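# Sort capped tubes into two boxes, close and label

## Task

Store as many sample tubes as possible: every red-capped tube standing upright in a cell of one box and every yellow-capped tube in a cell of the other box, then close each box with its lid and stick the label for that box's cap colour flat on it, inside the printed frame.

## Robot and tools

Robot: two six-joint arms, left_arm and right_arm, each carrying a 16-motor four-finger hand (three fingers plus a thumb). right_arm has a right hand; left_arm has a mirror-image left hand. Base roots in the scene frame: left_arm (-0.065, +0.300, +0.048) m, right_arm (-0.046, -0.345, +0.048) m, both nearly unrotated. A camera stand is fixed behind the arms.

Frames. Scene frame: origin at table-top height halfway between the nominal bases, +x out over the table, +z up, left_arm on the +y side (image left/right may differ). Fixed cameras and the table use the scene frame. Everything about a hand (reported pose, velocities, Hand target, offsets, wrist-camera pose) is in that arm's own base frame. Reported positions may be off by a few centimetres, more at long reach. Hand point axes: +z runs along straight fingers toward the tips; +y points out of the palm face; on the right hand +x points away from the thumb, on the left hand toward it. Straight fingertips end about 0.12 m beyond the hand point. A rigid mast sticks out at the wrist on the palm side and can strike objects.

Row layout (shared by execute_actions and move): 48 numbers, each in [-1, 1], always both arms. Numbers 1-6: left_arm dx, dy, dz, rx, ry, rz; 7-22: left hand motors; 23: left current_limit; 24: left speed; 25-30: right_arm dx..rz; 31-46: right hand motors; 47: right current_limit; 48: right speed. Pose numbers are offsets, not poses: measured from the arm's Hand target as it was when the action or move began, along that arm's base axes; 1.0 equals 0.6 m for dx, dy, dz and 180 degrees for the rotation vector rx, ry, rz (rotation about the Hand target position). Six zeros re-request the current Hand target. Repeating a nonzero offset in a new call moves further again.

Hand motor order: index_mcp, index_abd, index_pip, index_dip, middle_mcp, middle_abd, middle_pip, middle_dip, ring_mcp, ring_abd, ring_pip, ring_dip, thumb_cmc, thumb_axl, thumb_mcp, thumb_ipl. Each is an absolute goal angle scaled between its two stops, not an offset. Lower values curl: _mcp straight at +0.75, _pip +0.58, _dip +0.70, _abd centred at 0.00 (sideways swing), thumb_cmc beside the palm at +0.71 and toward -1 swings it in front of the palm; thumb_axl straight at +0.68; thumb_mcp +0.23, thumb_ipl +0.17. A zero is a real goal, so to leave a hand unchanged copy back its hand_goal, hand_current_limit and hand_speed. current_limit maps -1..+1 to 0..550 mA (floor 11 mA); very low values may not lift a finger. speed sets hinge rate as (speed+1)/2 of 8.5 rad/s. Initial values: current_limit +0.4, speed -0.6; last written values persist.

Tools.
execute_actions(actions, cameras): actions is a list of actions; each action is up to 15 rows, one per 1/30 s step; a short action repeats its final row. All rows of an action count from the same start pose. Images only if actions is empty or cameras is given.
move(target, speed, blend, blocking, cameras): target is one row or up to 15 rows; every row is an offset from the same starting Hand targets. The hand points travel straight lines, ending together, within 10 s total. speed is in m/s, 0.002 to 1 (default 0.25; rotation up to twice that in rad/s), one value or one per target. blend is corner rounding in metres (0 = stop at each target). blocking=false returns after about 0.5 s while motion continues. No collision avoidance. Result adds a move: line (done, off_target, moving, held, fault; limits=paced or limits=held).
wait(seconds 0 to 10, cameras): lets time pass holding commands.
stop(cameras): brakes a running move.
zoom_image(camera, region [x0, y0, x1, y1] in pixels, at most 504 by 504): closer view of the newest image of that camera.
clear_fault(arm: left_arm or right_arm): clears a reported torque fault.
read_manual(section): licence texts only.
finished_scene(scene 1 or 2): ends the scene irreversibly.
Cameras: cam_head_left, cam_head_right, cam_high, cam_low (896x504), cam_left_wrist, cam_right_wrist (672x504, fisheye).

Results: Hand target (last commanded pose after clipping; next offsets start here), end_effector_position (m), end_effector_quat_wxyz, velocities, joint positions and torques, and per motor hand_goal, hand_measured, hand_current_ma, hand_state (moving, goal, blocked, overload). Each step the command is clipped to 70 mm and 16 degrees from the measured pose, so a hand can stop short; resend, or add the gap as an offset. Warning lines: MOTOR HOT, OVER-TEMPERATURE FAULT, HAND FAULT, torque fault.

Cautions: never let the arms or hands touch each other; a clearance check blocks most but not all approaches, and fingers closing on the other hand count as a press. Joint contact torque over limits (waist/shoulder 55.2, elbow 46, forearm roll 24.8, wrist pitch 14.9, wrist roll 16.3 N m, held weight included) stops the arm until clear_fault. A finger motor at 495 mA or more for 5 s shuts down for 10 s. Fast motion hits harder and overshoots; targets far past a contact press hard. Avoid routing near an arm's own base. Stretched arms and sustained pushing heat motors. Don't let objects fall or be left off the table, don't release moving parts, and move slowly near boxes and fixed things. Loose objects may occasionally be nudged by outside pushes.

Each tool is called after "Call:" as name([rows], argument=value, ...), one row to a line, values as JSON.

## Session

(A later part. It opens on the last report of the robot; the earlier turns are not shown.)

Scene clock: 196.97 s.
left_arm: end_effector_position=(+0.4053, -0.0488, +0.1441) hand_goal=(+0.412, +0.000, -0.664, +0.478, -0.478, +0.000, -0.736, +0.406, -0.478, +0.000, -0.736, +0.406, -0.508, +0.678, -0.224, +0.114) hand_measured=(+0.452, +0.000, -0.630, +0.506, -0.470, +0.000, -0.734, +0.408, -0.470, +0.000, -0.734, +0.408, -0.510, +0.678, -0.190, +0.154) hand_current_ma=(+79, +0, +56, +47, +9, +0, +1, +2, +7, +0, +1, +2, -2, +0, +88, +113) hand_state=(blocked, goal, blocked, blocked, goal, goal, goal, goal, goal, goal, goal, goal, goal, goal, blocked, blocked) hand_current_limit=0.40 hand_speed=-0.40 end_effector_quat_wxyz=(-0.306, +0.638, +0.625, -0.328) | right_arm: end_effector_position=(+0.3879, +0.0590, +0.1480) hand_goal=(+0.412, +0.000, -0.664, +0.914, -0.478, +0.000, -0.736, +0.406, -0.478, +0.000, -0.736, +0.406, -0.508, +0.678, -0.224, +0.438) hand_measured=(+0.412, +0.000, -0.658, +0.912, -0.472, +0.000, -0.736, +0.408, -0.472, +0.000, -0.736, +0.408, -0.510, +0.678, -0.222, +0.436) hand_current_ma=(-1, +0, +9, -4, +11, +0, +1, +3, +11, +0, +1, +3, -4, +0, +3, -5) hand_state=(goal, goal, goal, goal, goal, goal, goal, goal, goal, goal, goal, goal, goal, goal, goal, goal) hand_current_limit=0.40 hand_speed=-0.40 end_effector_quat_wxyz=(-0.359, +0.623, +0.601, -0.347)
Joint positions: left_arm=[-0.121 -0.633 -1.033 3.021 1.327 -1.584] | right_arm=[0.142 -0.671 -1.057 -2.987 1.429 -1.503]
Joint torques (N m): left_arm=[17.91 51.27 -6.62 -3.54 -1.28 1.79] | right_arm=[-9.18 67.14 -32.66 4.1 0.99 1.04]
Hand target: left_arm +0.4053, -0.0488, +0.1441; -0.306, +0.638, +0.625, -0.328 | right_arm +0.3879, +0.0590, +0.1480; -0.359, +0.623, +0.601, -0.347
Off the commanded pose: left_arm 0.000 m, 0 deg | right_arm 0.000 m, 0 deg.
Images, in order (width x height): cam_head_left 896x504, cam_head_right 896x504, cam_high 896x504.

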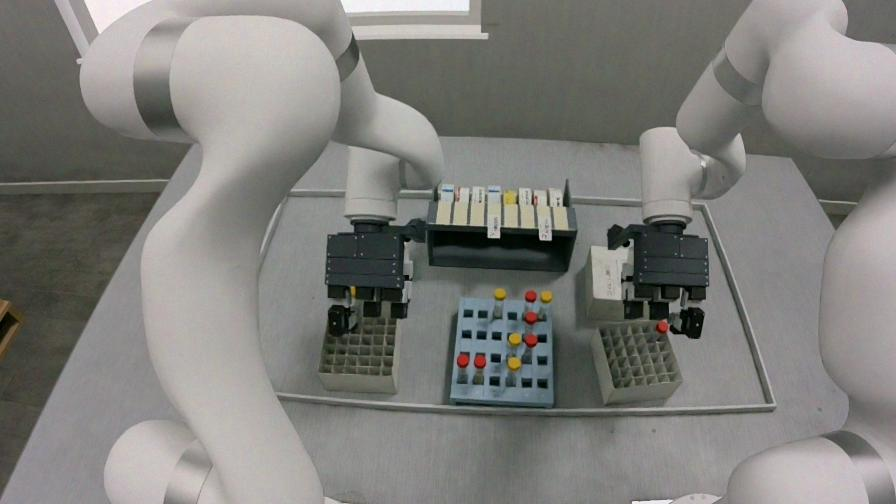

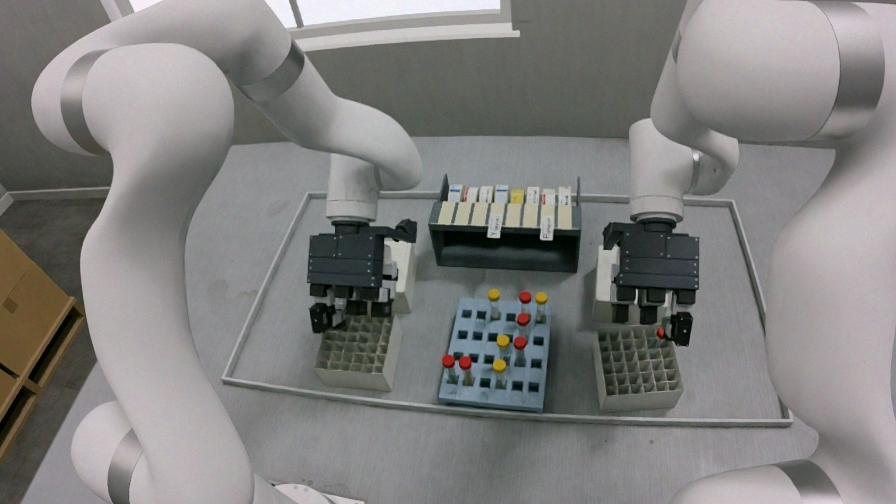

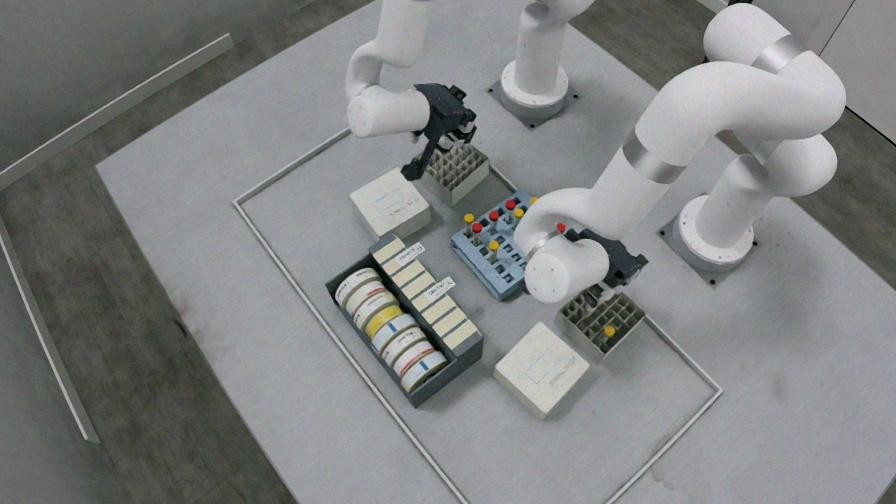

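Call:
move(target=[0.0008,-0.0020,-0.0017,0.0300,0.0133,0, 0.411,0,-0.664,0.478,-0.479,0,-0.737,0.406,-0.479,0,-0.737,0.406,-0.509,0.678,-0.225,0.114,0.4,-0.4, -0.0637,0.4193,-0.0133,0,0,0, 0.411,0,-0.664,0.913,-0.479,0,-0.737,0.406,-0.479,0,-0.737,0.406,-0.509,0.678,-0.225,0.243,0.4,-0.4], speed=0.3, cameras=["cam_left_wrist","cam_right_wrist","cam_high"])

Call:
zoom_image(camera="cam_high", region=[555, 280, 625, 350])

Call:
zoom_image(camera="cam_left_wrist", region=[60, 0, 240, 180])

Call:
zoom_image(camera="cam_right_wrist", region=[430, 0, 610, 180])

Scene clock: 204.47 s.
left_arm: end_effector_position=(+0.4058, -0.0500, +0.1431) hand_goal=(+0.412, +0.000, -0.664, +0.478, -0.478, +0.000, -0.736, +0.406, -0.478, +0.000, -0.736, +0.406, -0.508, +0.678, -0.224, +0.114) hand_measured=(+0.452, +0.000, -0.630, +0.506, -0.470, +0.000, -0.734, +0.408, -0.470, +0.000, -0.734, +0.408, -0.510, +0.678, -0.190, +0.154) hand_current_ma=(+79, +0, +56, +47, +9, +0, +1, +2, +7, +0, +1, +2, -2, +0, +88, +113) hand_state=(blocked, goal, blocked, blocked, goal, goal, goal, goal, goal, goal, goal, goal, goal, goal, blocked, blocked) hand_current_limit=0.40 hand_speed=-0.40 end_effector_quat_wxyz=(-0.349, +0.616, +0.634, -0.312) | right_arm: end_effector_position=(+0.3497, +0.3106, +0.1400) hand_goal=(+0.412, +0.000, -0.664, +0.914, -0.478, +0.000, -0.736, +0.406, -0.478, +0.000, -0.736, +0.406, -0.508, +0.678, -0.224, +0.244) hand_measured=(+0.410, +0.000, -0.658, +0.912, -0.472, +0.000, -0.736, +0.408, -0.472, +0.000, -0.736, +0.408, -0.510, +0.678, -0.222, +0.246) hand_current_ma=(-1, +0, +9, -4, +11, +0, +1, +3, +11, +0, +1, +3, -3, +0, +3, +4) hand_state=(goal, goal, goal, goal, goal, goal, goal, goal, goal, goal, goal, goal, goal, goal, goal, goal) hand_current_limit=0.40 hand_speed=-0.40 end_effector_quat_wxyz=(-0.359, +0.623, +0.601, -0.347)
Joint positions: left_arm=[-0.155 -0.67 -1.07 3.047 1.371 -1.686] | right_arm=[0.582 -0.782 -1.237 -2.611 1.431 -1.31]
Joint torques (N m): left_arm=[-14.33 31.47 -13.91 3.1 3.77 -1.98] | right_arm=[8.16 40.59 -34.17 4.71 2.49 1.09]
Hand target: left_arm +0.4058, -0.0500, +0.1430; -0.349, +0.616, +0.634, -0.312 | right_arm +0.3497, +0.3106, +0.1400; -0.359, +0.623, +0.601, -0.347
Off the commanded pose: left_arm 0.000 m, 0 deg | right_arm 0.000 m, 0 deg.
move: done
Images, in order (width x height): cam_high 896x504, cam_left_wrist 672x504, cam_right_wrist 672x504.

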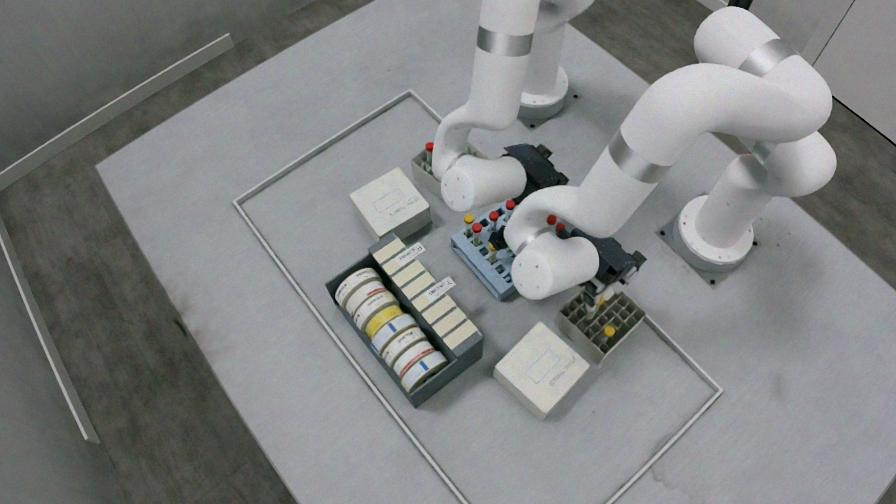

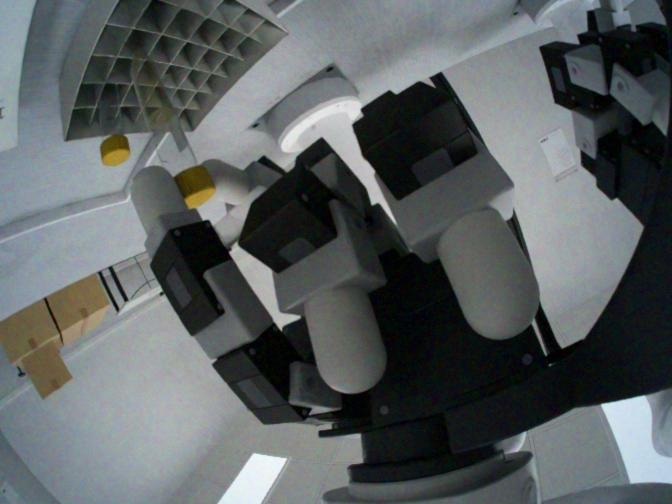

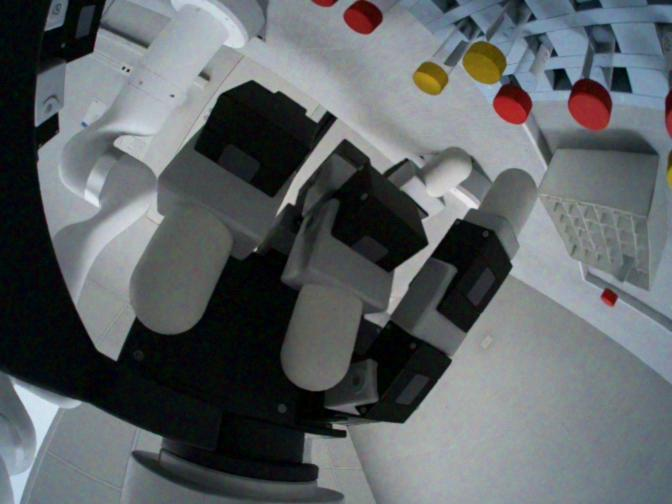

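Scaled by 7.200 from the camera's 896x504 image, which has a finer 1280x720 frame.

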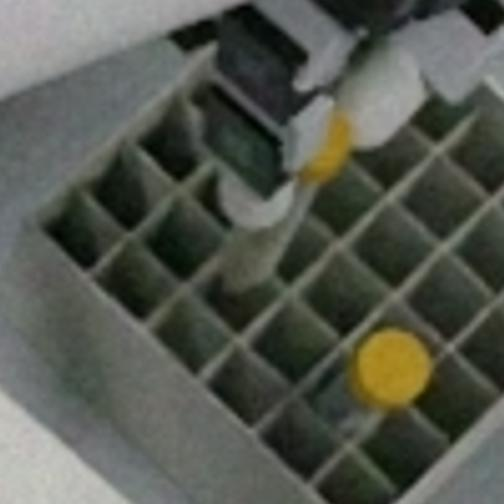

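Scaled by 2.800 from the camera's 672x504 image, which has a finer 960x720 frame.

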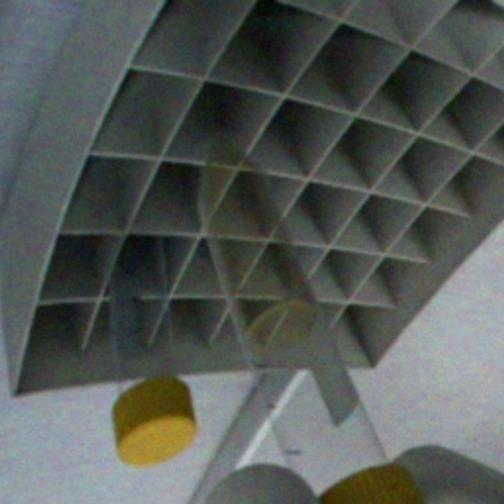

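Scaled by 2.800 from the camera's 672x504 image, which has a finer 960x720 frame.

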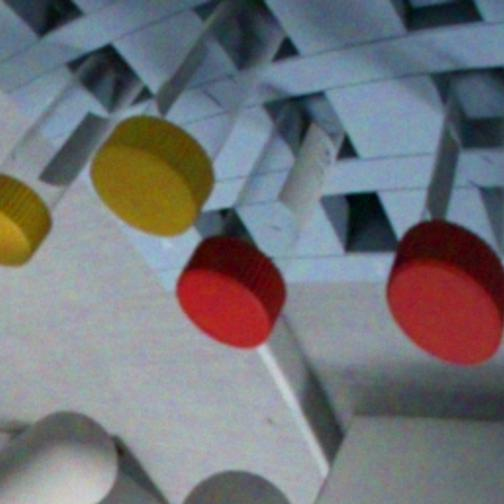

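Call:
move([
  [0,0,-0.115,0,0,0, 0.411,0,-0.664,0.478,-0.479,0,-0.737,0.406,-0.479,0,-0.737,0.406,-0.509,0.678,-0.225,0.114,0.4,-0.4, 0,0,-0.05,0,0,0, 0.411,0,-0.664,0.913,-0.479,0,-0.737,0.406,-0.479,0,-0.737,0.406,-0.509,0.678,-0.225,0.243,0.4,-0.4],
  [0,0,-0.115,0,0,0, 0.411,0,-0.664,0.913,-0.479,0,-0.737,0.406,-0.479,0,-0.737,0.406,-0.509,0.678,-0.225,0.438,0.4,-0.4, 0,0,-0.05,0,0,0, 0.411,0,-0.664,0.913,-0.479,0,-0.737,0.406,-0.479,0,-0.737,0.406,-0.509,0.678,-0.225,0.243,0.4,-0.4],
], speed=[0.15,0.15], cameras=["cam_left_wrist","cam_right_wrist"])

Call:
zoom_image(camera="cam_right_wrist", region=[430, 60, 610, 240])

Call:
zoom_image(camera="cam_left_wrist", region=[60, 60, 240, 240])

Scene clock: 214.63 s.
left_arm: end_effector_position=(+0.4058, -0.0500, +0.0741) hand_goal=(+0.412, +0.000, -0.664, +0.914, -0.478, +0.000, -0.736, +0.406, -0.478, +0.000, -0.736, +0.406, -0.508, +0.678, -0.224, +0.438) hand_measured=(+0.412, +0.000, -0.658, +0.912, -0.470, +0.000, -0.734, +0.408, -0.470, +0.000, -0.734, +0.408, -0.510, +0.678, -0.222, +0.434) hand_current_ma=(+0, +0, +5, -2, +9, +0, +1, +2, +7, +0, +1, +2, -2, +0, +2, -3) hand_state=(goal, goal, goal, goal, goal, goal, goal, goal, goal, goal, goal, goal, goal, goal, goal, goal) hand_current_limit=0.40 hand_speed=-0.40 end_effector_quat_wxyz=(-0.349, +0.616, +0.634, -0.312) | right_arm: end_effector_position=(+0.3497, +0.3106, +0.1100) hand_goal=(+0.412, +0.000, -0.664, +0.914, -0.478, +0.000, -0.736, +0.406, -0.478, +0.000, -0.736, +0.406, -0.508, +0.678, -0.224, +0.244) hand_measured=(+0.410, +0.000, -0.658, +0.912, -0.472, +0.000, -0.736, +0.408, -0.472, +0.000, -0.736, +0.408, -0.510, +0.678, -0.222, +0.246) hand_current_ma=(-1, +0, +9, -4, +11, +0, +1, +3, +11, +0, +1, +3, -3, +0, +3, +4) hand_state=(goal, goal, goal, goal, goal, goal, goal, goal, goal, goal, goal, goal, goal, goal, goal, goal) hand_current_limit=0.40 hand_speed=-0.40 end_effector_quat_wxyz=(-0.359, +0.623, +0.601, -0.347)
Joint positions: left_arm=[-0.155 -0.809 -1.095 3.044 1.257 -1.674] | right_arm=[0.582 -0.838 -1.246 -2.607 1.391 -1.334]
Joint torques (N m): left_arm=[-13.55 33.93 -12.58 -3.2 -1.45 1.82] | right_arm=[8.13 41.6 -32.65 4.58 -0.76 -0.96]
Hand target: left_arm +0.4058, -0.0500, +0.0740; -0.349, +0.616, +0.634, -0.312 | right_arm +0.3497, +0.3106, +0.1100; -0.359, +0.623, +0.601, -0.347
Off the commanded pose: left_arm 0.000 m, 0 deg | right_arm 0.000 m, 0 deg.
move: done
Images, in order (width x height): cam_left_wrist 672x504, cam_right_wrist 672x504.

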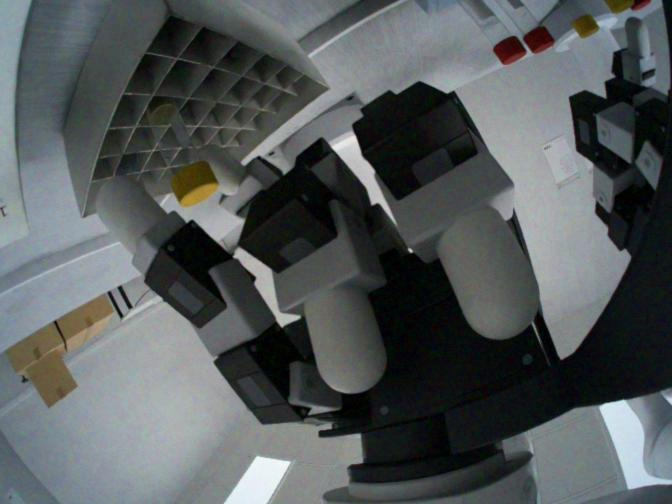

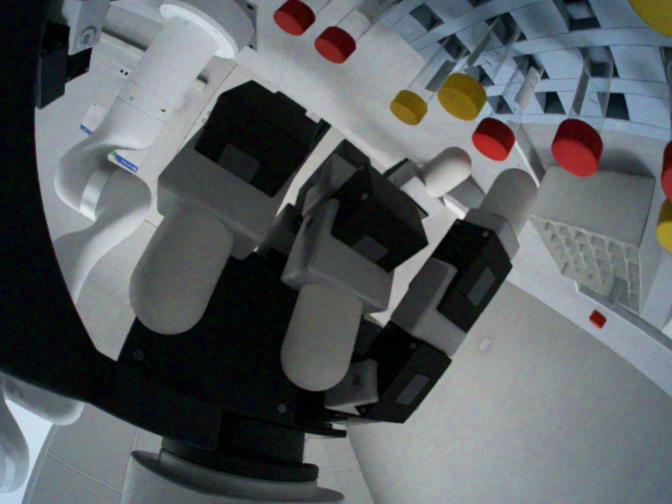

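Scaled by 2.800 from the camera's 672x504 image, which has a finer 960x720 frame.

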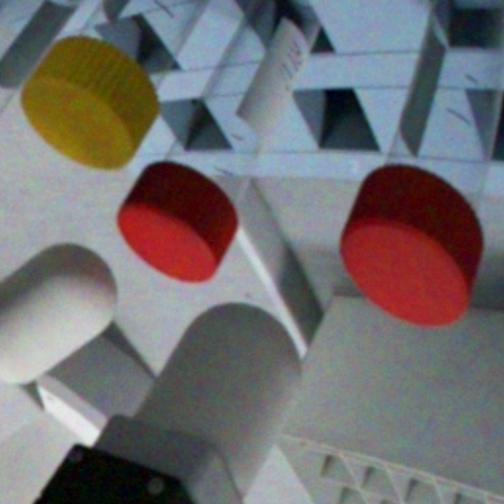

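Scaled by 2.800 from the camera's 672x504 image, which has a finer 960x720 frame.

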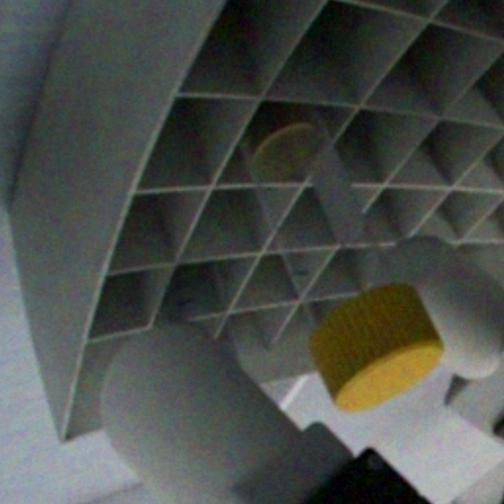

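Call:
move([
  [0,0,0.125,0,0,0, 0.411,0,-0.664,0.913,-0.479,0,-0.737,0.406,-0.479,0,-0.737,0.406,-0.509,0.678,-0.225,0.438,0.4,-0.4, 0,0,-0.0478,0,0,0, 0.411,0,-0.664,0.913,-0.479,0,-0.737,0.406,-0.479,0,-0.737,0.406,-0.509,0.678,-0.225,0.243,0.4,-0.4],
  [0,0,0.125,0,0,0, 0.411,0,-0.664,0.913,-0.479,0,-0.737,0.406,-0.479,0,-0.737,0.406,-0.509,0.678,-0.225,0.438,0.4,-0.4, 0,0,-0.0478,0,0,0, 0.411,0,-0.664,0.478,-0.479,0,-0.737,0.406,-0.479,0,-0.737,0.406,-0.509,0.678,-0.225,0.114,0.4,-0.4],
  [0,0,0.125,0,0,0, 0.411,0,-0.664,0.913,-0.479,0,-0.737,0.406,-0.479,0,-0.737,0.406,-0.509,0.678,-0.225,0.438,0.4,-0.4, 0,0,0.0667,0,0,0, 0.411,0,-0.664,0.478,-0.479,0,-0.737,0.406,-0.479,0,-0.737,0.406,-0.509,0.678,-0.225,0.114,0.4,-0.4],
  [0.1103,-0.4233,0.11,-0.0185,0.0237,0.0013, 0.411,0,-0.664,0.913,-0.479,0,-0.737,0.406,-0.479,0,-0.737,0.406,-0.509,0.678,-0.225,0.438,0.4,-0.4, 0.0568,-0.3437,0.0633,-0.0306,-0.0211,0, 0.411,0,-0.664,0.478,-0.479,0,-0.737,0.406,-0.479,0,-0.737,0.406,-0.509,0.678,-0.225,0.114,0.4,-0.4],
], speed=[0.15,0.15,0.15,0.25], cameras=["cam_left_wrist","cam_right_wrist","cam_high"])

Call:
zoom_image(camera="cam_right_wrist", region=[430, 0, 610, 180])

Call:
zoom_image(camera="cam_left_wrist", region=[60, 60, 240, 240])

Scene clock: 225.80 s.
left_arm: end_effector_position=(+0.4413, -0.1908, +0.1445) hand_goal=(+0.412, +0.000, -0.664, +0.914, -0.478, +0.000, -0.736, +0.406, -0.478, +0.000, -0.736, +0.406, -0.508, +0.678, -0.224, +0.438) hand_measured=(+0.410, +0.000, -0.658, +0.912, -0.470, +0.000, -0.734, +0.408, -0.470, +0.000, -0.734, +0.408, -0.510, +0.678, -0.222, +0.436) hand_current_ma=(-1, +0, +4, -2, +9, +0, +1, +2, +7, +0, +1, +2, -1, +0, +1, -2) hand_state=(goal, goal, goal, goal, goal, goal, goal, goal, goal, goal, goal, goal, goal, goal, goal, goal) hand_current_limit=0.40 hand_speed=-0.40 end_effector_quat_wxyz=(-0.351, +0.615, +0.622, -0.335) | right_arm: end_effector_position=(+0.3747, +0.1591, +0.1486) hand_goal=(+0.412, +0.000, -0.664, +0.478, -0.478, +0.000, -0.736, +0.406, -0.478, +0.000, -0.736, +0.406, -0.508, +0.678, -0.224, +0.114) hand_measured=(+0.452, +0.000, -0.628, +0.512, -0.472, +0.000, -0.736, +0.408, -0.472, +0.000, -0.736, +0.408, -0.510, +0.678, -0.190, +0.138) hand_current_ma=(+120, +0, +97, +91, +11, +0, +1, +3, +11, +0, +1, +3, -4, -1, +130, +88) hand_state=(blocked, goal, blocked, blocked, goal, goal, goal, goal, goal, goal, goal, goal, goal, goal, blocked, blocked) hand_current_limit=0.40 hand_speed=-0.40 end_effector_quat_wxyz=(-0.322, +0.644, +0.597, -0.353)
Joint positions: left_arm=[-0.359 -0.815 -1.324 2.854 1.497 -1.763] | right_arm=[0.354 -0.67 -1.076 -2.848 1.383 -1.351]
Joint torques (N m): left_arm=[17.08 58.64 -7.37 2.89 -1.45 1.81] | right_arm=[-10.5 67.36 -12.38 -4.87 -0.75 -0.93]
Hand target: left_arm +0.4414, -0.1908, +0.1445; -0.351, +0.615, +0.622, -0.335 (not the last commanded pose) | right_arm +0.3747, +0.1591, +0.1486; -0.322, +0.644, +0.597, -0.353 (not the last commanded pose)
Off the commanded pose: left_arm 0.117 m, 2 deg | right_arm 0.055 m, 2 deg.
move: held (left_arm; a check stopped the path), off_target (right_arm; braked when a check withheld steps of left_arm); path passed 3 of 4 targets; limits=held
pose unreachable (left arm): on one or more control steps of this call, first in action 0 (counted from 0), this arm could not follow its commanded pose, so it was not sent that pose on those steps. It may still have moved: this result reports where it is.
cause: moving toward the commanded pose would bring a part of the arm too close to another arm (a part of this arm just beyond joint 4 (forearm roll) and a part of the right arm just beyond its joint 5 (wrist pitch), 29 mm apart when this arm was first held).
Images, in order (width x height): cam_high 896x504, cam_left_wrist 672x504, cam_right_wrist 672x504.

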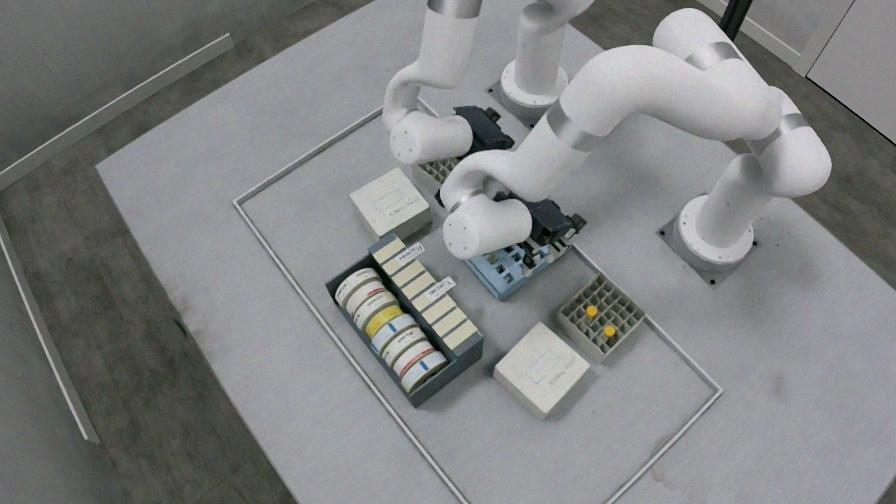

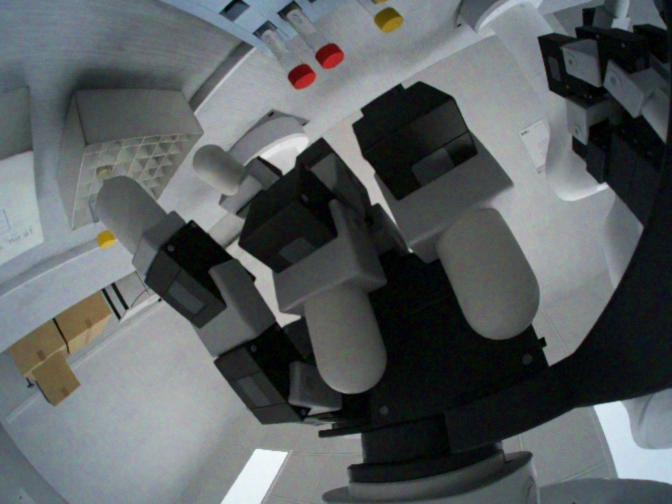

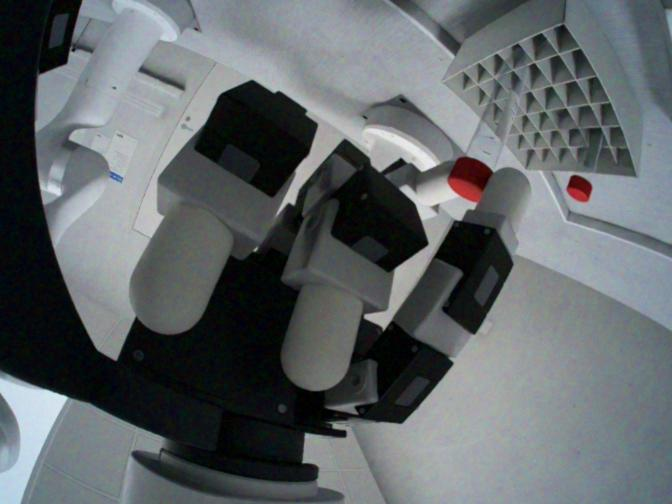

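Scaled by 2.800 from the camera's 672x504 image, which has a finer 960x720 frame.

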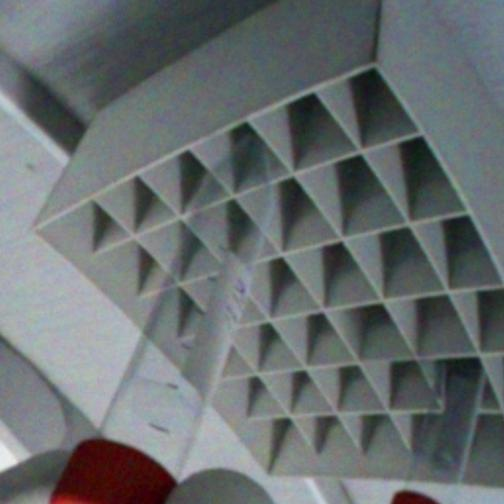

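Scaled by 2.800 from the camera's 672x504 image, which has a finer 960x720 frame.

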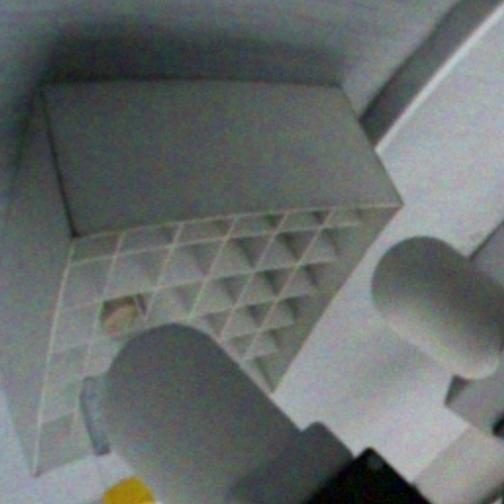

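Call:
move(target=[0,0,0,0,0,0, 0.411,0,-0.664,0.913,-0.479,0,-0.737,0.406,-0.479,0,-0.737,0.406,-0.509,0.678,-0.225,0.438,0.4,-0.4, 0.0152,-0.0912,-0.001,-0.0077,-0.0052,0, 0.411,0,-0.664,0.478,-0.479,0,-0.737,0.406,-0.479,0,-0.737,0.406,-0.509,0.678,-0.225,0.114,0.4,-0.4], speed=0.25, cameras=["cam_right_wrist","cam_high"])

Call:
zoom_image(camera="cam_right_wrist", region=[430, 0, 610, 180])

Call:
zoom_image(camera="cam_high", region=[400, 120, 500, 220])

Scene clock: 232.50 s.
left_arm: end_effector_position=(+0.4414, -0.1908, +0.1445) hand_goal=(+0.412, +0.000, -0.664, +0.914, -0.478, +0.000, -0.736, +0.406, -0.478, +0.000, -0.736, +0.406, -0.508, +0.678, -0.224, +0.438) hand_measured=(+0.410, +0.000, -0.658, +0.912, -0.470, +0.000, -0.734, +0.408, -0.470, +0.000, -0.734, +0.408, -0.510, +0.678, -0.222, +0.436) hand_current_ma=(-1, +0, +4, -2, +9, +0, +1, +2, +7, +0, +1, +2, -1, +0, +1, -2) hand_state=(goal, goal, goal, goal, goal, goal, goal, goal, goal, goal, goal, goal, goal, goal, goal, goal) hand_current_limit=0.40 hand_speed=-0.40 end_effector_quat_wxyz=(-0.351, +0.615, +0.622, -0.335) | right_arm: end_effector_position=(+0.3838, +0.1044, +0.1480) hand_goal=(+0.412, +0.000, -0.664, +0.478, -0.478, +0.000, -0.736, +0.406, -0.478, +0.000, -0.736, +0.406, -0.508, +0.678, -0.224, +0.114) hand_measured=(+0.452, +0.000, -0.628, +0.512, -0.472, +0.000, -0.736, +0.408, -0.472, +0.000, -0.736, +0.408, -0.510, +0.678, -0.190, +0.138) hand_current_ma=(+120, +0, +97, +91, +11, +0, +1, +3, +11, +0, +1, +3, -4, -1, +130, +88) hand_state=(blocked, goal, blocked, blocked, goal, goal, goal, goal, goal, goal, goal, goal, goal, goal, blocked, blocked) hand_current_limit=0.40 hand_speed=-0.40 end_effector_quat_wxyz=(-0.310, +0.651, +0.596, -0.355)
Joint positions: left_arm=[-0.359 -0.815 -1.324 2.854 1.497 -1.763] | right_arm=[0.262 -0.652 -1.046 -2.94 1.366 -1.366]
Joint torques (N m): left_arm=[17.11 58.65 -7.43 2.95 -1.43 1.83] | right_arm=[-8.65 66.17 -12.5 -5.41 -0.8 -1.09]
Hand target: left_arm +0.4414, -0.1908, +0.1445; -0.351, +0.615, +0.622, -0.335 | right_arm +0.3838, +0.1044, +0.1480; -0.310, +0.651, +0.596, -0.355
Off the commanded pose: left_arm 0.000 m, 0 deg | right_arm 0.000 m, 0 deg.
move: done
Images, in order (width x height): cam_high 896x504, cam_right_wrist 672x504.

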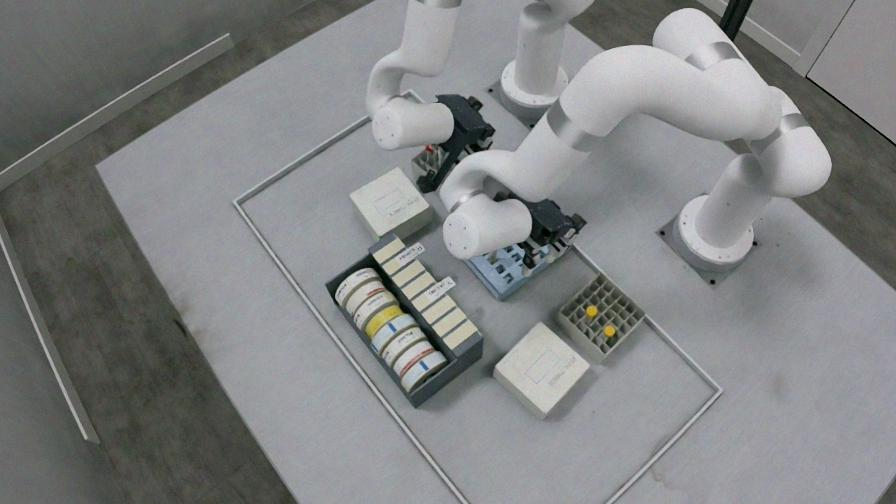

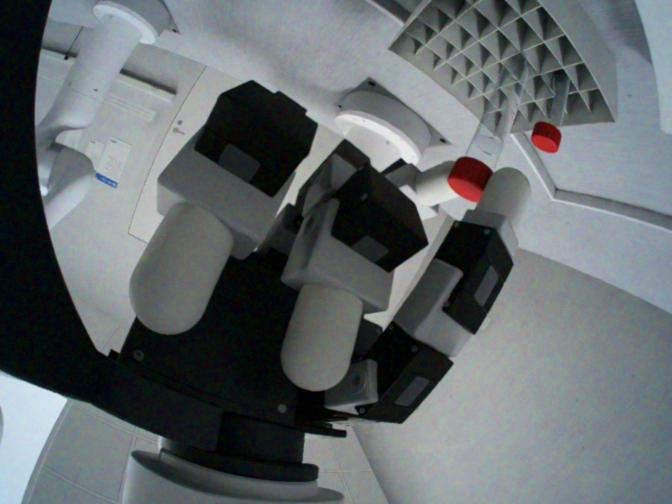

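Scaled by 2.800 from the camera's 672x504 image, which has a finer 960x720 frame.

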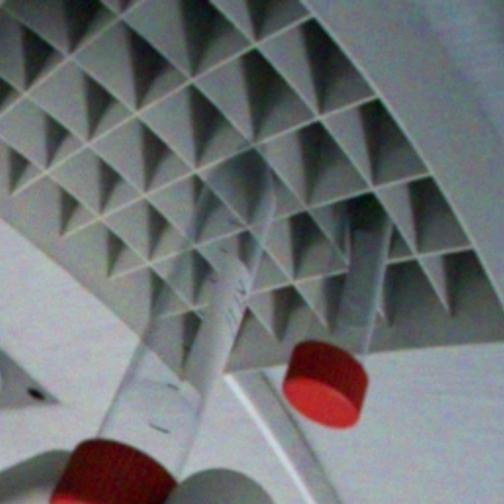

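Scaled by 5.040 from the camera's 896x504 image, which has a finer 1280x720 frame.

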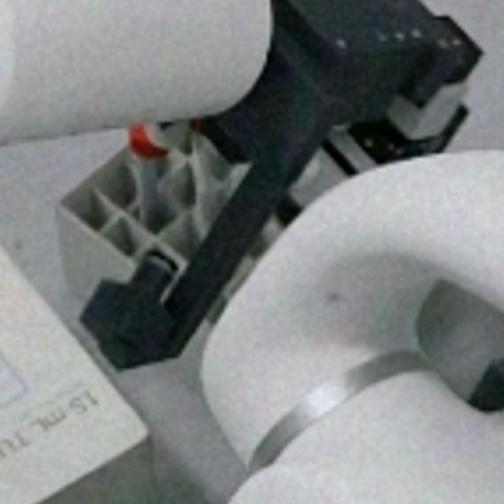

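Call:
move(target=[0,0,0,0,0,0, 0.411,0,-0.664,0.913,-0.479,0,-0.737,0.406,-0.479,0,-0.737,0.406,-0.509,0.678,-0.225,0.438,0.4,-0.4, -0.0005,-0.0013,-0.012,0.0239,-0.0075,0, 0.411,0,-0.664,0.478,-0.479,0,-0.737,0.406,-0.479,0,-0.737,0.406,-0.509,0.678,-0.225,0.114,0.4,-0.4], speed=0.25, cameras=["cam_right_wrist"])

Call:
zoom_image(camera="cam_right_wrist", region=[430, 0, 610, 180])

Scene clock: 236.80 s.
left_arm: end_effector_position=(+0.4414, -0.1908, +0.1445) hand_goal=(+0.412, +0.000, -0.664, +0.914, -0.478, +0.000, -0.736, +0.406, -0.478, +0.000, -0.736, +0.406, -0.508, +0.678, -0.224, +0.438) hand_measured=(+0.410, +0.000, -0.658, +0.912, -0.470, +0.000, -0.734, +0.408, -0.470, +0.000, -0.734, +0.408, -0.510, +0.678, -0.222, +0.436) hand_current_ma=(-1, +0, +4, -2, +9, +0, +1, +2, +7, +0, +1, +2, -1, +0, +1, -2) hand_state=(goal, goal, goal, goal, goal, goal, goal, goal, goal, goal, goal, goal, goal, goal, goal, goal) hand_current_limit=0.40 hand_speed=-0.40 end_effector_quat_wxyz=(-0.351, +0.615, +0.622, -0.335) | right_arm: end_effector_position=(+0.3835, +0.1036, +0.1408) hand_goal=(+0.412, +0.000, -0.664, +0.478, -0.478, +0.000, -0.736, +0.406, -0.478, +0.000, -0.736, +0.406, -0.508, +0.678, -0.224, +0.114) hand_measured=(+0.452, +0.000, -0.628, +0.512, -0.472, +0.000, -0.736, +0.408, -0.472, +0.000, -0.736, +0.408, -0.510, +0.678, -0.190, +0.138) hand_current_ma=(+120, +0, +97, +91, +11, +0, +1, +3, +11, +0, +1, +3, -4, -1, +130, +88) hand_state=(blocked, goal, blocked, blocked, goal, goal, goal, goal, goal, goal, goal, goal, goal, goal, blocked, blocked) hand_current_limit=0.40 hand_speed=-0.40 end_effector_quat_wxyz=(-0.327, +0.643, +0.612, -0.325)
Joint positions: left_arm=[-0.359 -0.815 -1.324 2.854 1.497 -1.763] | right_arm=[0.237 -0.641 -1.02 -2.919 1.326 -1.45]
Joint torques (N m): left_arm=[16.9 58.24 -7.65 2.92 -1.42 1.83] | right_arm=[-9.03 65.09 -12.54 4.37 -0.78 -0.98]
Hand target: left_arm +0.4414, -0.1908, +0.1445; -0.351, +0.615, +0.622, -0.335 | right_arm +0.3835, +0.1036, +0.1408; -0.327, +0.643, +0.612, -0.325
Off the commanded pose: left_arm 0.000 m, 0 deg | right_arm 0.000 m, 0 deg.
move: done
Images, in order (width x height): cam_right_wrist 672x504.

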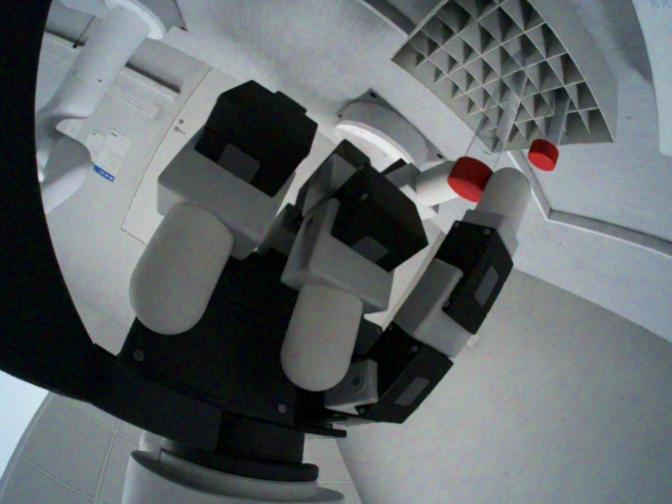

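Scaled by 2.800 from the camera's 672x504 image, which has a finer 960x720 frame.

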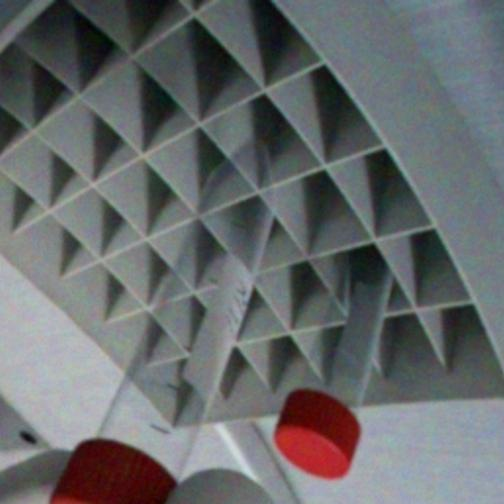

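Call:
move([
  [0,0,0,0,0,0, 0.411,0,-0.664,0.913,-0.479,0,-0.737,0.406,-0.479,0,-0.737,0.406,-0.509,0.678,-0.225,0.438,0.4,-0.4, 0,0,-0.1107,0,0,0, 0.411,0,-0.664,0.478,-0.479,0,-0.737,0.406,-0.479,0,-0.737,0.406,-0.509,0.678,-0.225,0.114,0.4,-0.4],
  [0,0,0,0,0,0, 0.411,0,-0.664,0.913,-0.479,0,-0.737,0.406,-0.479,0,-0.737,0.406,-0.509,0.678,-0.225,0.438,0.4,-0.4, 0,0,-0.1107,0,0,0, 0.411,0,-0.664,0.913,-0.479,0,-0.737,0.406,-0.479,0,-0.737,0.406,-0.509,0.678,-0.225,0.438,0.4,-0.4],
  [0,0,0,0,0,0, 0.411,0,-0.664,0.913,-0.479,0,-0.737,0.406,-0.479,0,-0.737,0.406,-0.509,0.678,-0.225,0.438,0.4,-0.4, 0,0,0.015,0,0,0, 0.411,0,-0.664,0.913,-0.479,0,-0.737,0.406,-0.479,0,-0.737,0.406,-0.509,0.678,-0.225,0.438,0.4,-0.4],
  [0.0517,-0.1885,-0.0075,-0.0078,0.0110,0.0008, 0.411,0,-0.664,0.913,-0.479,0,-0.737,0.406,-0.479,0,-0.737,0.406,-0.509,0.678,-0.225,0.438,0.4,-0.4, 0,-0.1227,0.015,0.0067,0.0282,0.0013, 0.411,0,-0.664,0.913,-0.479,0,-0.737,0.406,-0.479,0,-0.737,0.406,-0.509,0.678,-0.225,0.438,0.4,-0.4],
], speed=[0.15,0.2,0.2,0.25], blend=[0,0,0.01,0], cameras=["cam_left_wrist","cam_right_wrist"])

Call:
zoom_image(camera="cam_left_wrist", region=[60, 20, 240, 200])

Scene clock: 244.30 s.
left_arm: end_effector_position=(+0.4724, -0.3038, +0.1400) hand_goal=(+0.412, +0.000, -0.664, +0.914, -0.478, +0.000, -0.736, +0.406, -0.478, +0.000, -0.736, +0.406, -0.508, +0.678, -0.224, +0.438) hand_measured=(+0.410, +0.000, -0.658, +0.912, -0.470, +0.000, -0.734, +0.408, -0.470, +0.000, -0.734, +0.408, -0.510, +0.678, -0.222, +0.436) hand_current_ma=(-1, +0, +4, -2, +9, +0, +1, +2, +7, +0, +1, +2, -1, +0, +1, -2) hand_state=(goal, goal, goal, goal, goal, goal, goal, goal, goal, goal, goal, goal, goal, goal, goal, goal) hand_current_limit=0.40 hand_speed=-0.40 end_effector_quat_wxyz=(-0.353, +0.613, +0.612, -0.353) | right_arm: end_effector_position=(+0.3835, +0.0300, +0.1498) hand_goal=(+0.412, +0.000, -0.664, +0.914, -0.478, +0.000, -0.736, +0.406, -0.478, +0.000, -0.736, +0.406, -0.508, +0.678, -0.224, +0.438) hand_measured=(+0.412, +0.000, -0.658, +0.912, -0.472, +0.000, -0.736, +0.408, -0.472, +0.000, -0.736, +0.408, -0.510, +0.678, -0.222, +0.436) hand_current_ma=(-1, +0, +10, -4, +11, +0, +1, +3, +11, +0, +1, +3, -4, -1, +3, -5) hand_state=(goal, goal, goal, goal, goal, goal, goal, goal, goal, goal, goal, goal, goal, goal, goal, goal) hand_current_limit=0.40 hand_speed=-0.40 end_effector_quat_wxyz=(-0.360, +0.623, +0.602, -0.347)
Joint positions: left_arm=[-0.485 -0.994 -1.631 2.726 1.625 -1.851] | right_arm=[0.089 -0.654 -1.033 -3.033 1.424 -1.525]
Joint torques (N m): left_arm=[-13.97 44.53 -16.13 -3.7 3.81 -1.93] | right_arm=[-9.3 33.97 -32.83 -4.89 2.49 -0.98]
Hand target: left_arm +0.4724, -0.3039, +0.1400; -0.353, +0.613, +0.612, -0.353 | right_arm +0.3835, +0.0300, +0.1498; -0.360, +0.623, +0.602, -0.347
Off the commanded pose: left_arm 0.000 m, 0 deg | right_arm 0.000 m, 0 deg.
move: done
Images, in order (width x height): cam_left_wrist 672x504, cam_right_wrist 672x504.

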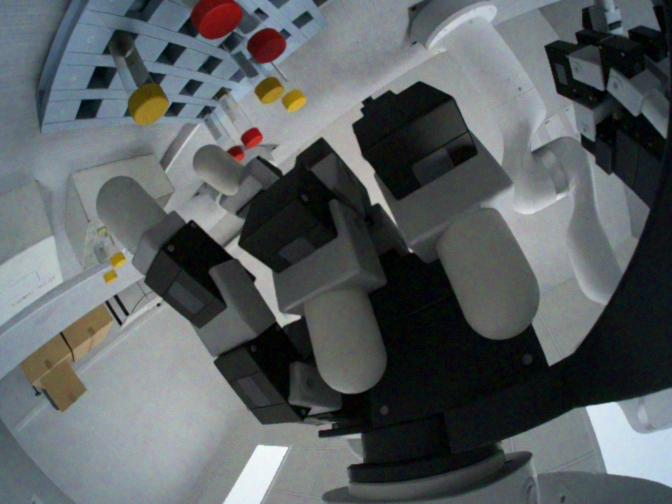

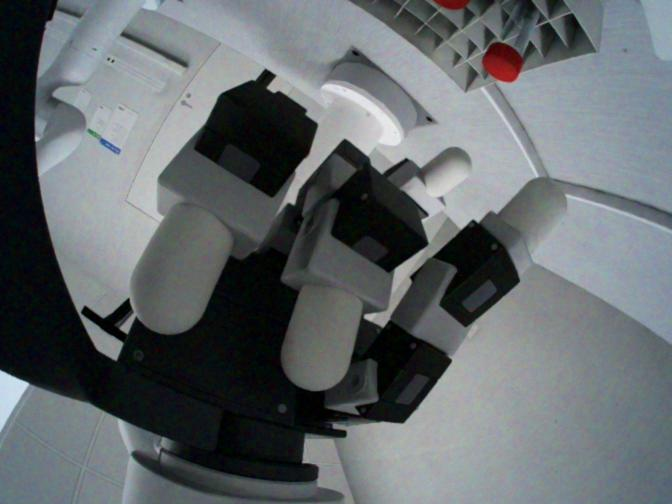

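Scaled by 2.800 from the camera's 672x504 image, which has a finer 960x720 frame.

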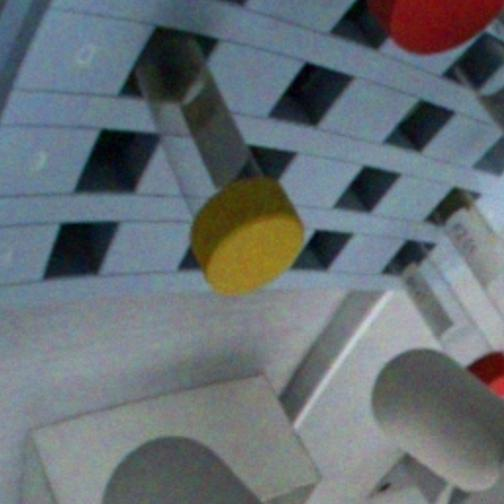

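Call:
move([
  [0.0017,-0.0025,-0.0978,0,0,0, 0.411,0,-0.664,0.913,-0.479,0,-0.737,0.406,-0.479,0,-0.737,0.406,-0.509,0.678,-0.225,0.438,0.4,-0.4, 0,0,0,0,0,0, 0.411,0,-0.664,0.913,-0.479,0,-0.737,0.406,-0.479,0,-0.737,0.406,-0.509,0.678,-0.225,0.438,0.4,-0.4],
  [0.0017,-0.0025,-0.0978,0,0,0, 0.411,0,-0.664,0.478,-0.479,0,-0.737,0.406,-0.479,0,-0.737,0.406,-0.509,0.678,-0.225,0.114,0.4,-0.4, 0,0,0,0,0,0, 0.411,0,-0.664,0.913,-0.479,0,-0.737,0.406,-0.479,0,-0.737,0.406,-0.509,0.678,-0.225,0.243,0.4,-0.4],
  [0.0017,-0.0025,0.025,0,0,0, 0.411,0,-0.664,0.478,-0.479,0,-0.737,0.406,-0.479,0,-0.737,0.406,-0.509,0.678,-0.225,0.114,0.4,-0.4, 0,0,0,0,0,0, 0.411,0,-0.664,0.913,-0.479,0,-0.737,0.406,-0.479,0,-0.737,0.406,-0.509,0.678,-0.225,0.243,0.4,-0.4],
  [-0.1872,0.3065,0.025,0,0,0, 0.411,0,-0.664,0.478,-0.479,0,-0.737,0.406,-0.479,0,-0.737,0.406,-0.509,0.678,-0.225,0.114,0.4,-0.4, 0.013,0.28,-0.008,0,0,0, 0.411,0,-0.664,0.913,-0.479,0,-0.737,0.406,-0.479,0,-0.737,0.406,-0.509,0.678,-0.225,0.243,0.4,-0.4],
  [-0.1890,0.4967,0.015,0.0167,-0.025,0, 0.411,0,-0.664,0.478,-0.479,0,-0.737,0.406,-0.479,0,-0.737,0.406,-0.509,0.678,-0.225,0.114,0.4,-0.4, 0.026,0.4625,-0.0163,0,0,0, 0.411,0,-0.664,0.913,-0.479,0,-0.737,0.406,-0.479,0,-0.737,0.406,-0.509,0.678,-0.225,0.243,0.4,-0.4],
], speed=[0.15,0.2,0.2,0.28,0.28], blend=[0,0,0.005,0.02,0], cameras=["cam_left_wrist","cam_right_wrist","cam_high"])

Call:
zoom_image(camera="cam_left_wrist", region=[60, 0, 240, 180])

Call:
zoom_image(camera="cam_high", region=[555, 250, 655, 350])

Call:
zoom_image(camera="cam_right_wrist", region=[430, 20, 610, 200])

Scene clock: 254.83 s.
left_arm: end_effector_position=(+0.3590, -0.0059, +0.1490) hand_goal=(+0.412, +0.000, -0.664, +0.478, -0.478, +0.000, -0.736, +0.406, -0.478, +0.000, -0.736, +0.406, -0.508, +0.678, -0.224, +0.114) hand_measured=(+0.452, +0.000, -0.630, +0.510, -0.470, +0.000, -0.734, +0.408, -0.470, +0.000, -0.734, +0.408, -0.510, +0.678, -0.190, +0.154) hand_current_ma=(+80, +0, +58, +53, +9, +0, +1, +2, +7, +0, +1, +2, -1, +0, +87, +112) hand_state=(blocked, goal, blocked, blocked, goal, goal, goal, goal, goal, goal, goal, goal, goal, goal, blocked, blocked) hand_current_limit=0.40 hand_speed=-0.40 end_effector_quat_wxyz=(-0.345, +0.617, +0.635, -0.313) | right_arm: end_effector_position=(+0.3991, +0.3074, +0.1400) hand_goal=(+0.412, +0.000, -0.664, +0.914, -0.478, +0.000, -0.736, +0.406, -0.478, +0.000, -0.736, +0.406, -0.508, +0.678, -0.224, +0.244) hand_measured=(+0.410, +0.000, -0.658, +0.912, -0.472, +0.000, -0.736, +0.408, -0.472, +0.000, -0.736, +0.408, -0.510, +0.678, -0.222, +0.246) hand_current_ma=(-1, +0, +10, -4, +11, +0, +1, +3, +11, +0, +1, +3, -3, -1, +3, +4) hand_state=(goal, goal, goal, goal, goal, goal, goal, goal, goal, goal, goal, goal, goal, goal, goal, goal) hand_current_limit=0.40 hand_speed=-0.40 end_effector_quat_wxyz=(-0.360, +0.623, +0.602, -0.347)
Joint positions: left_arm=[-0.078 -0.566 -0.909 3.105 1.311 -1.649] | right_arm=[0.535 -0.858 -1.378 -2.654 1.499 -1.299]
Joint torques (N m): left_arm=[17.23 48.04 -5.85 3.22 -1.41 1.89] | right_arm=[8.06 45.64 -35.49 4.52 2.39 1.08]
Hand target: left_arm +0.3590, -0.0058, +0.1490; -0.345, +0.617, +0.635, -0.313 | right_arm +0.3991, +0.3075, +0.1400; -0.360, +0.623, +0.602, -0.347
Off the commanded pose: left_arm 0.000 m, 0 deg | right_arm 0.000 m, 0 deg.
move: done
Images, in order (width x height): cam_high 896x504, cam_left_wrist 672x504, cam_right_wrist 672x504.

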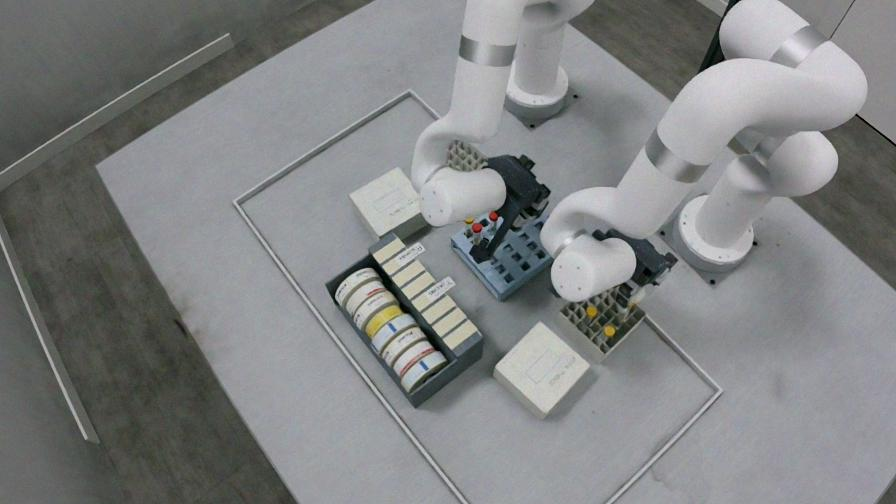

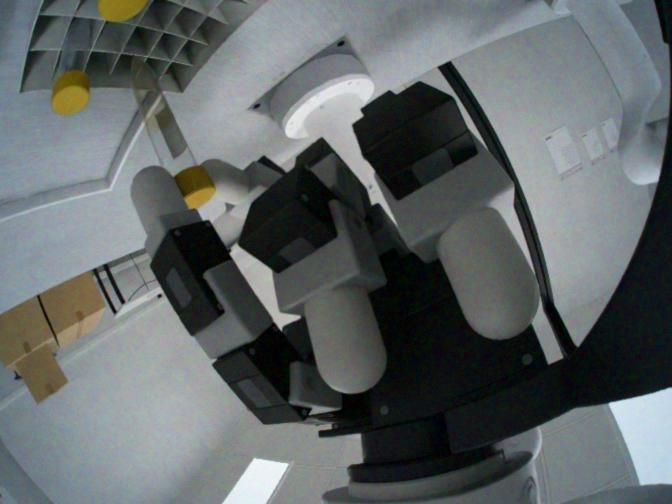

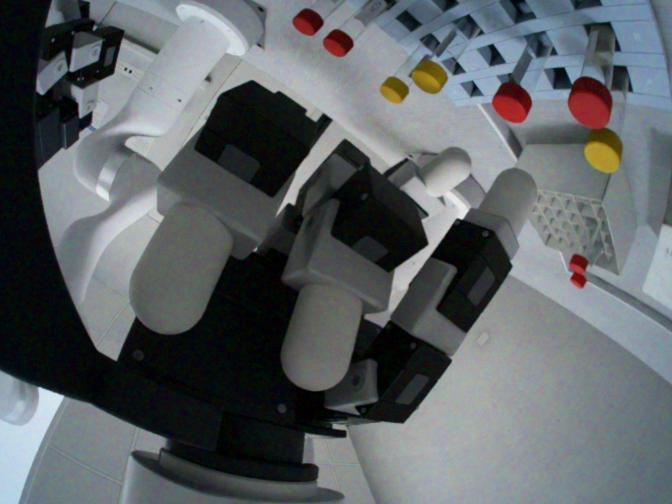

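Scaled by 2.800 from the camera's 672x504 image, which has a finer 960x720 frame.

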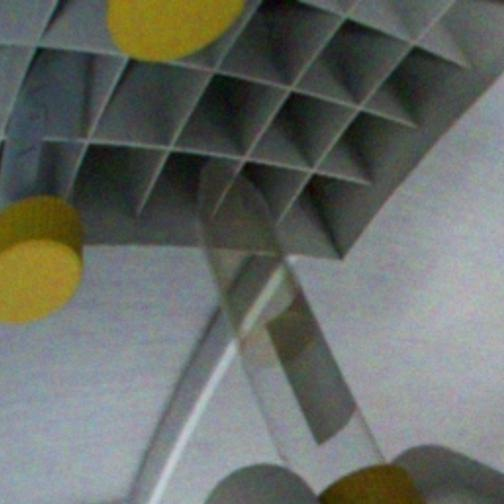

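Scaled by 5.040 from the camera's 896x504 image, which has a finer 1280x720 frame.

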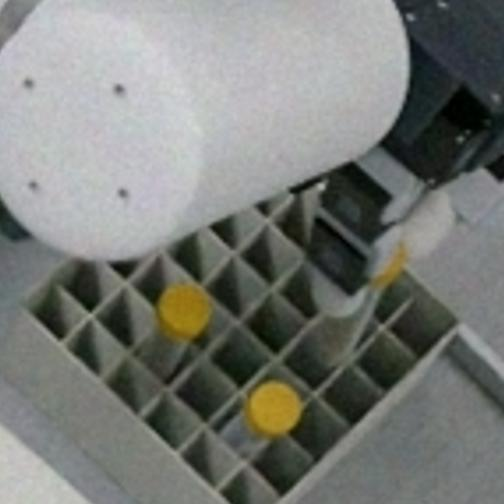

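Scaled by 2.800 from the camera's 672x504 image, which has a finer 960x720 frame.

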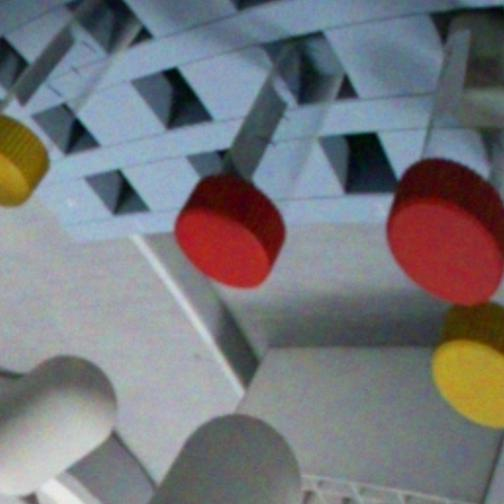

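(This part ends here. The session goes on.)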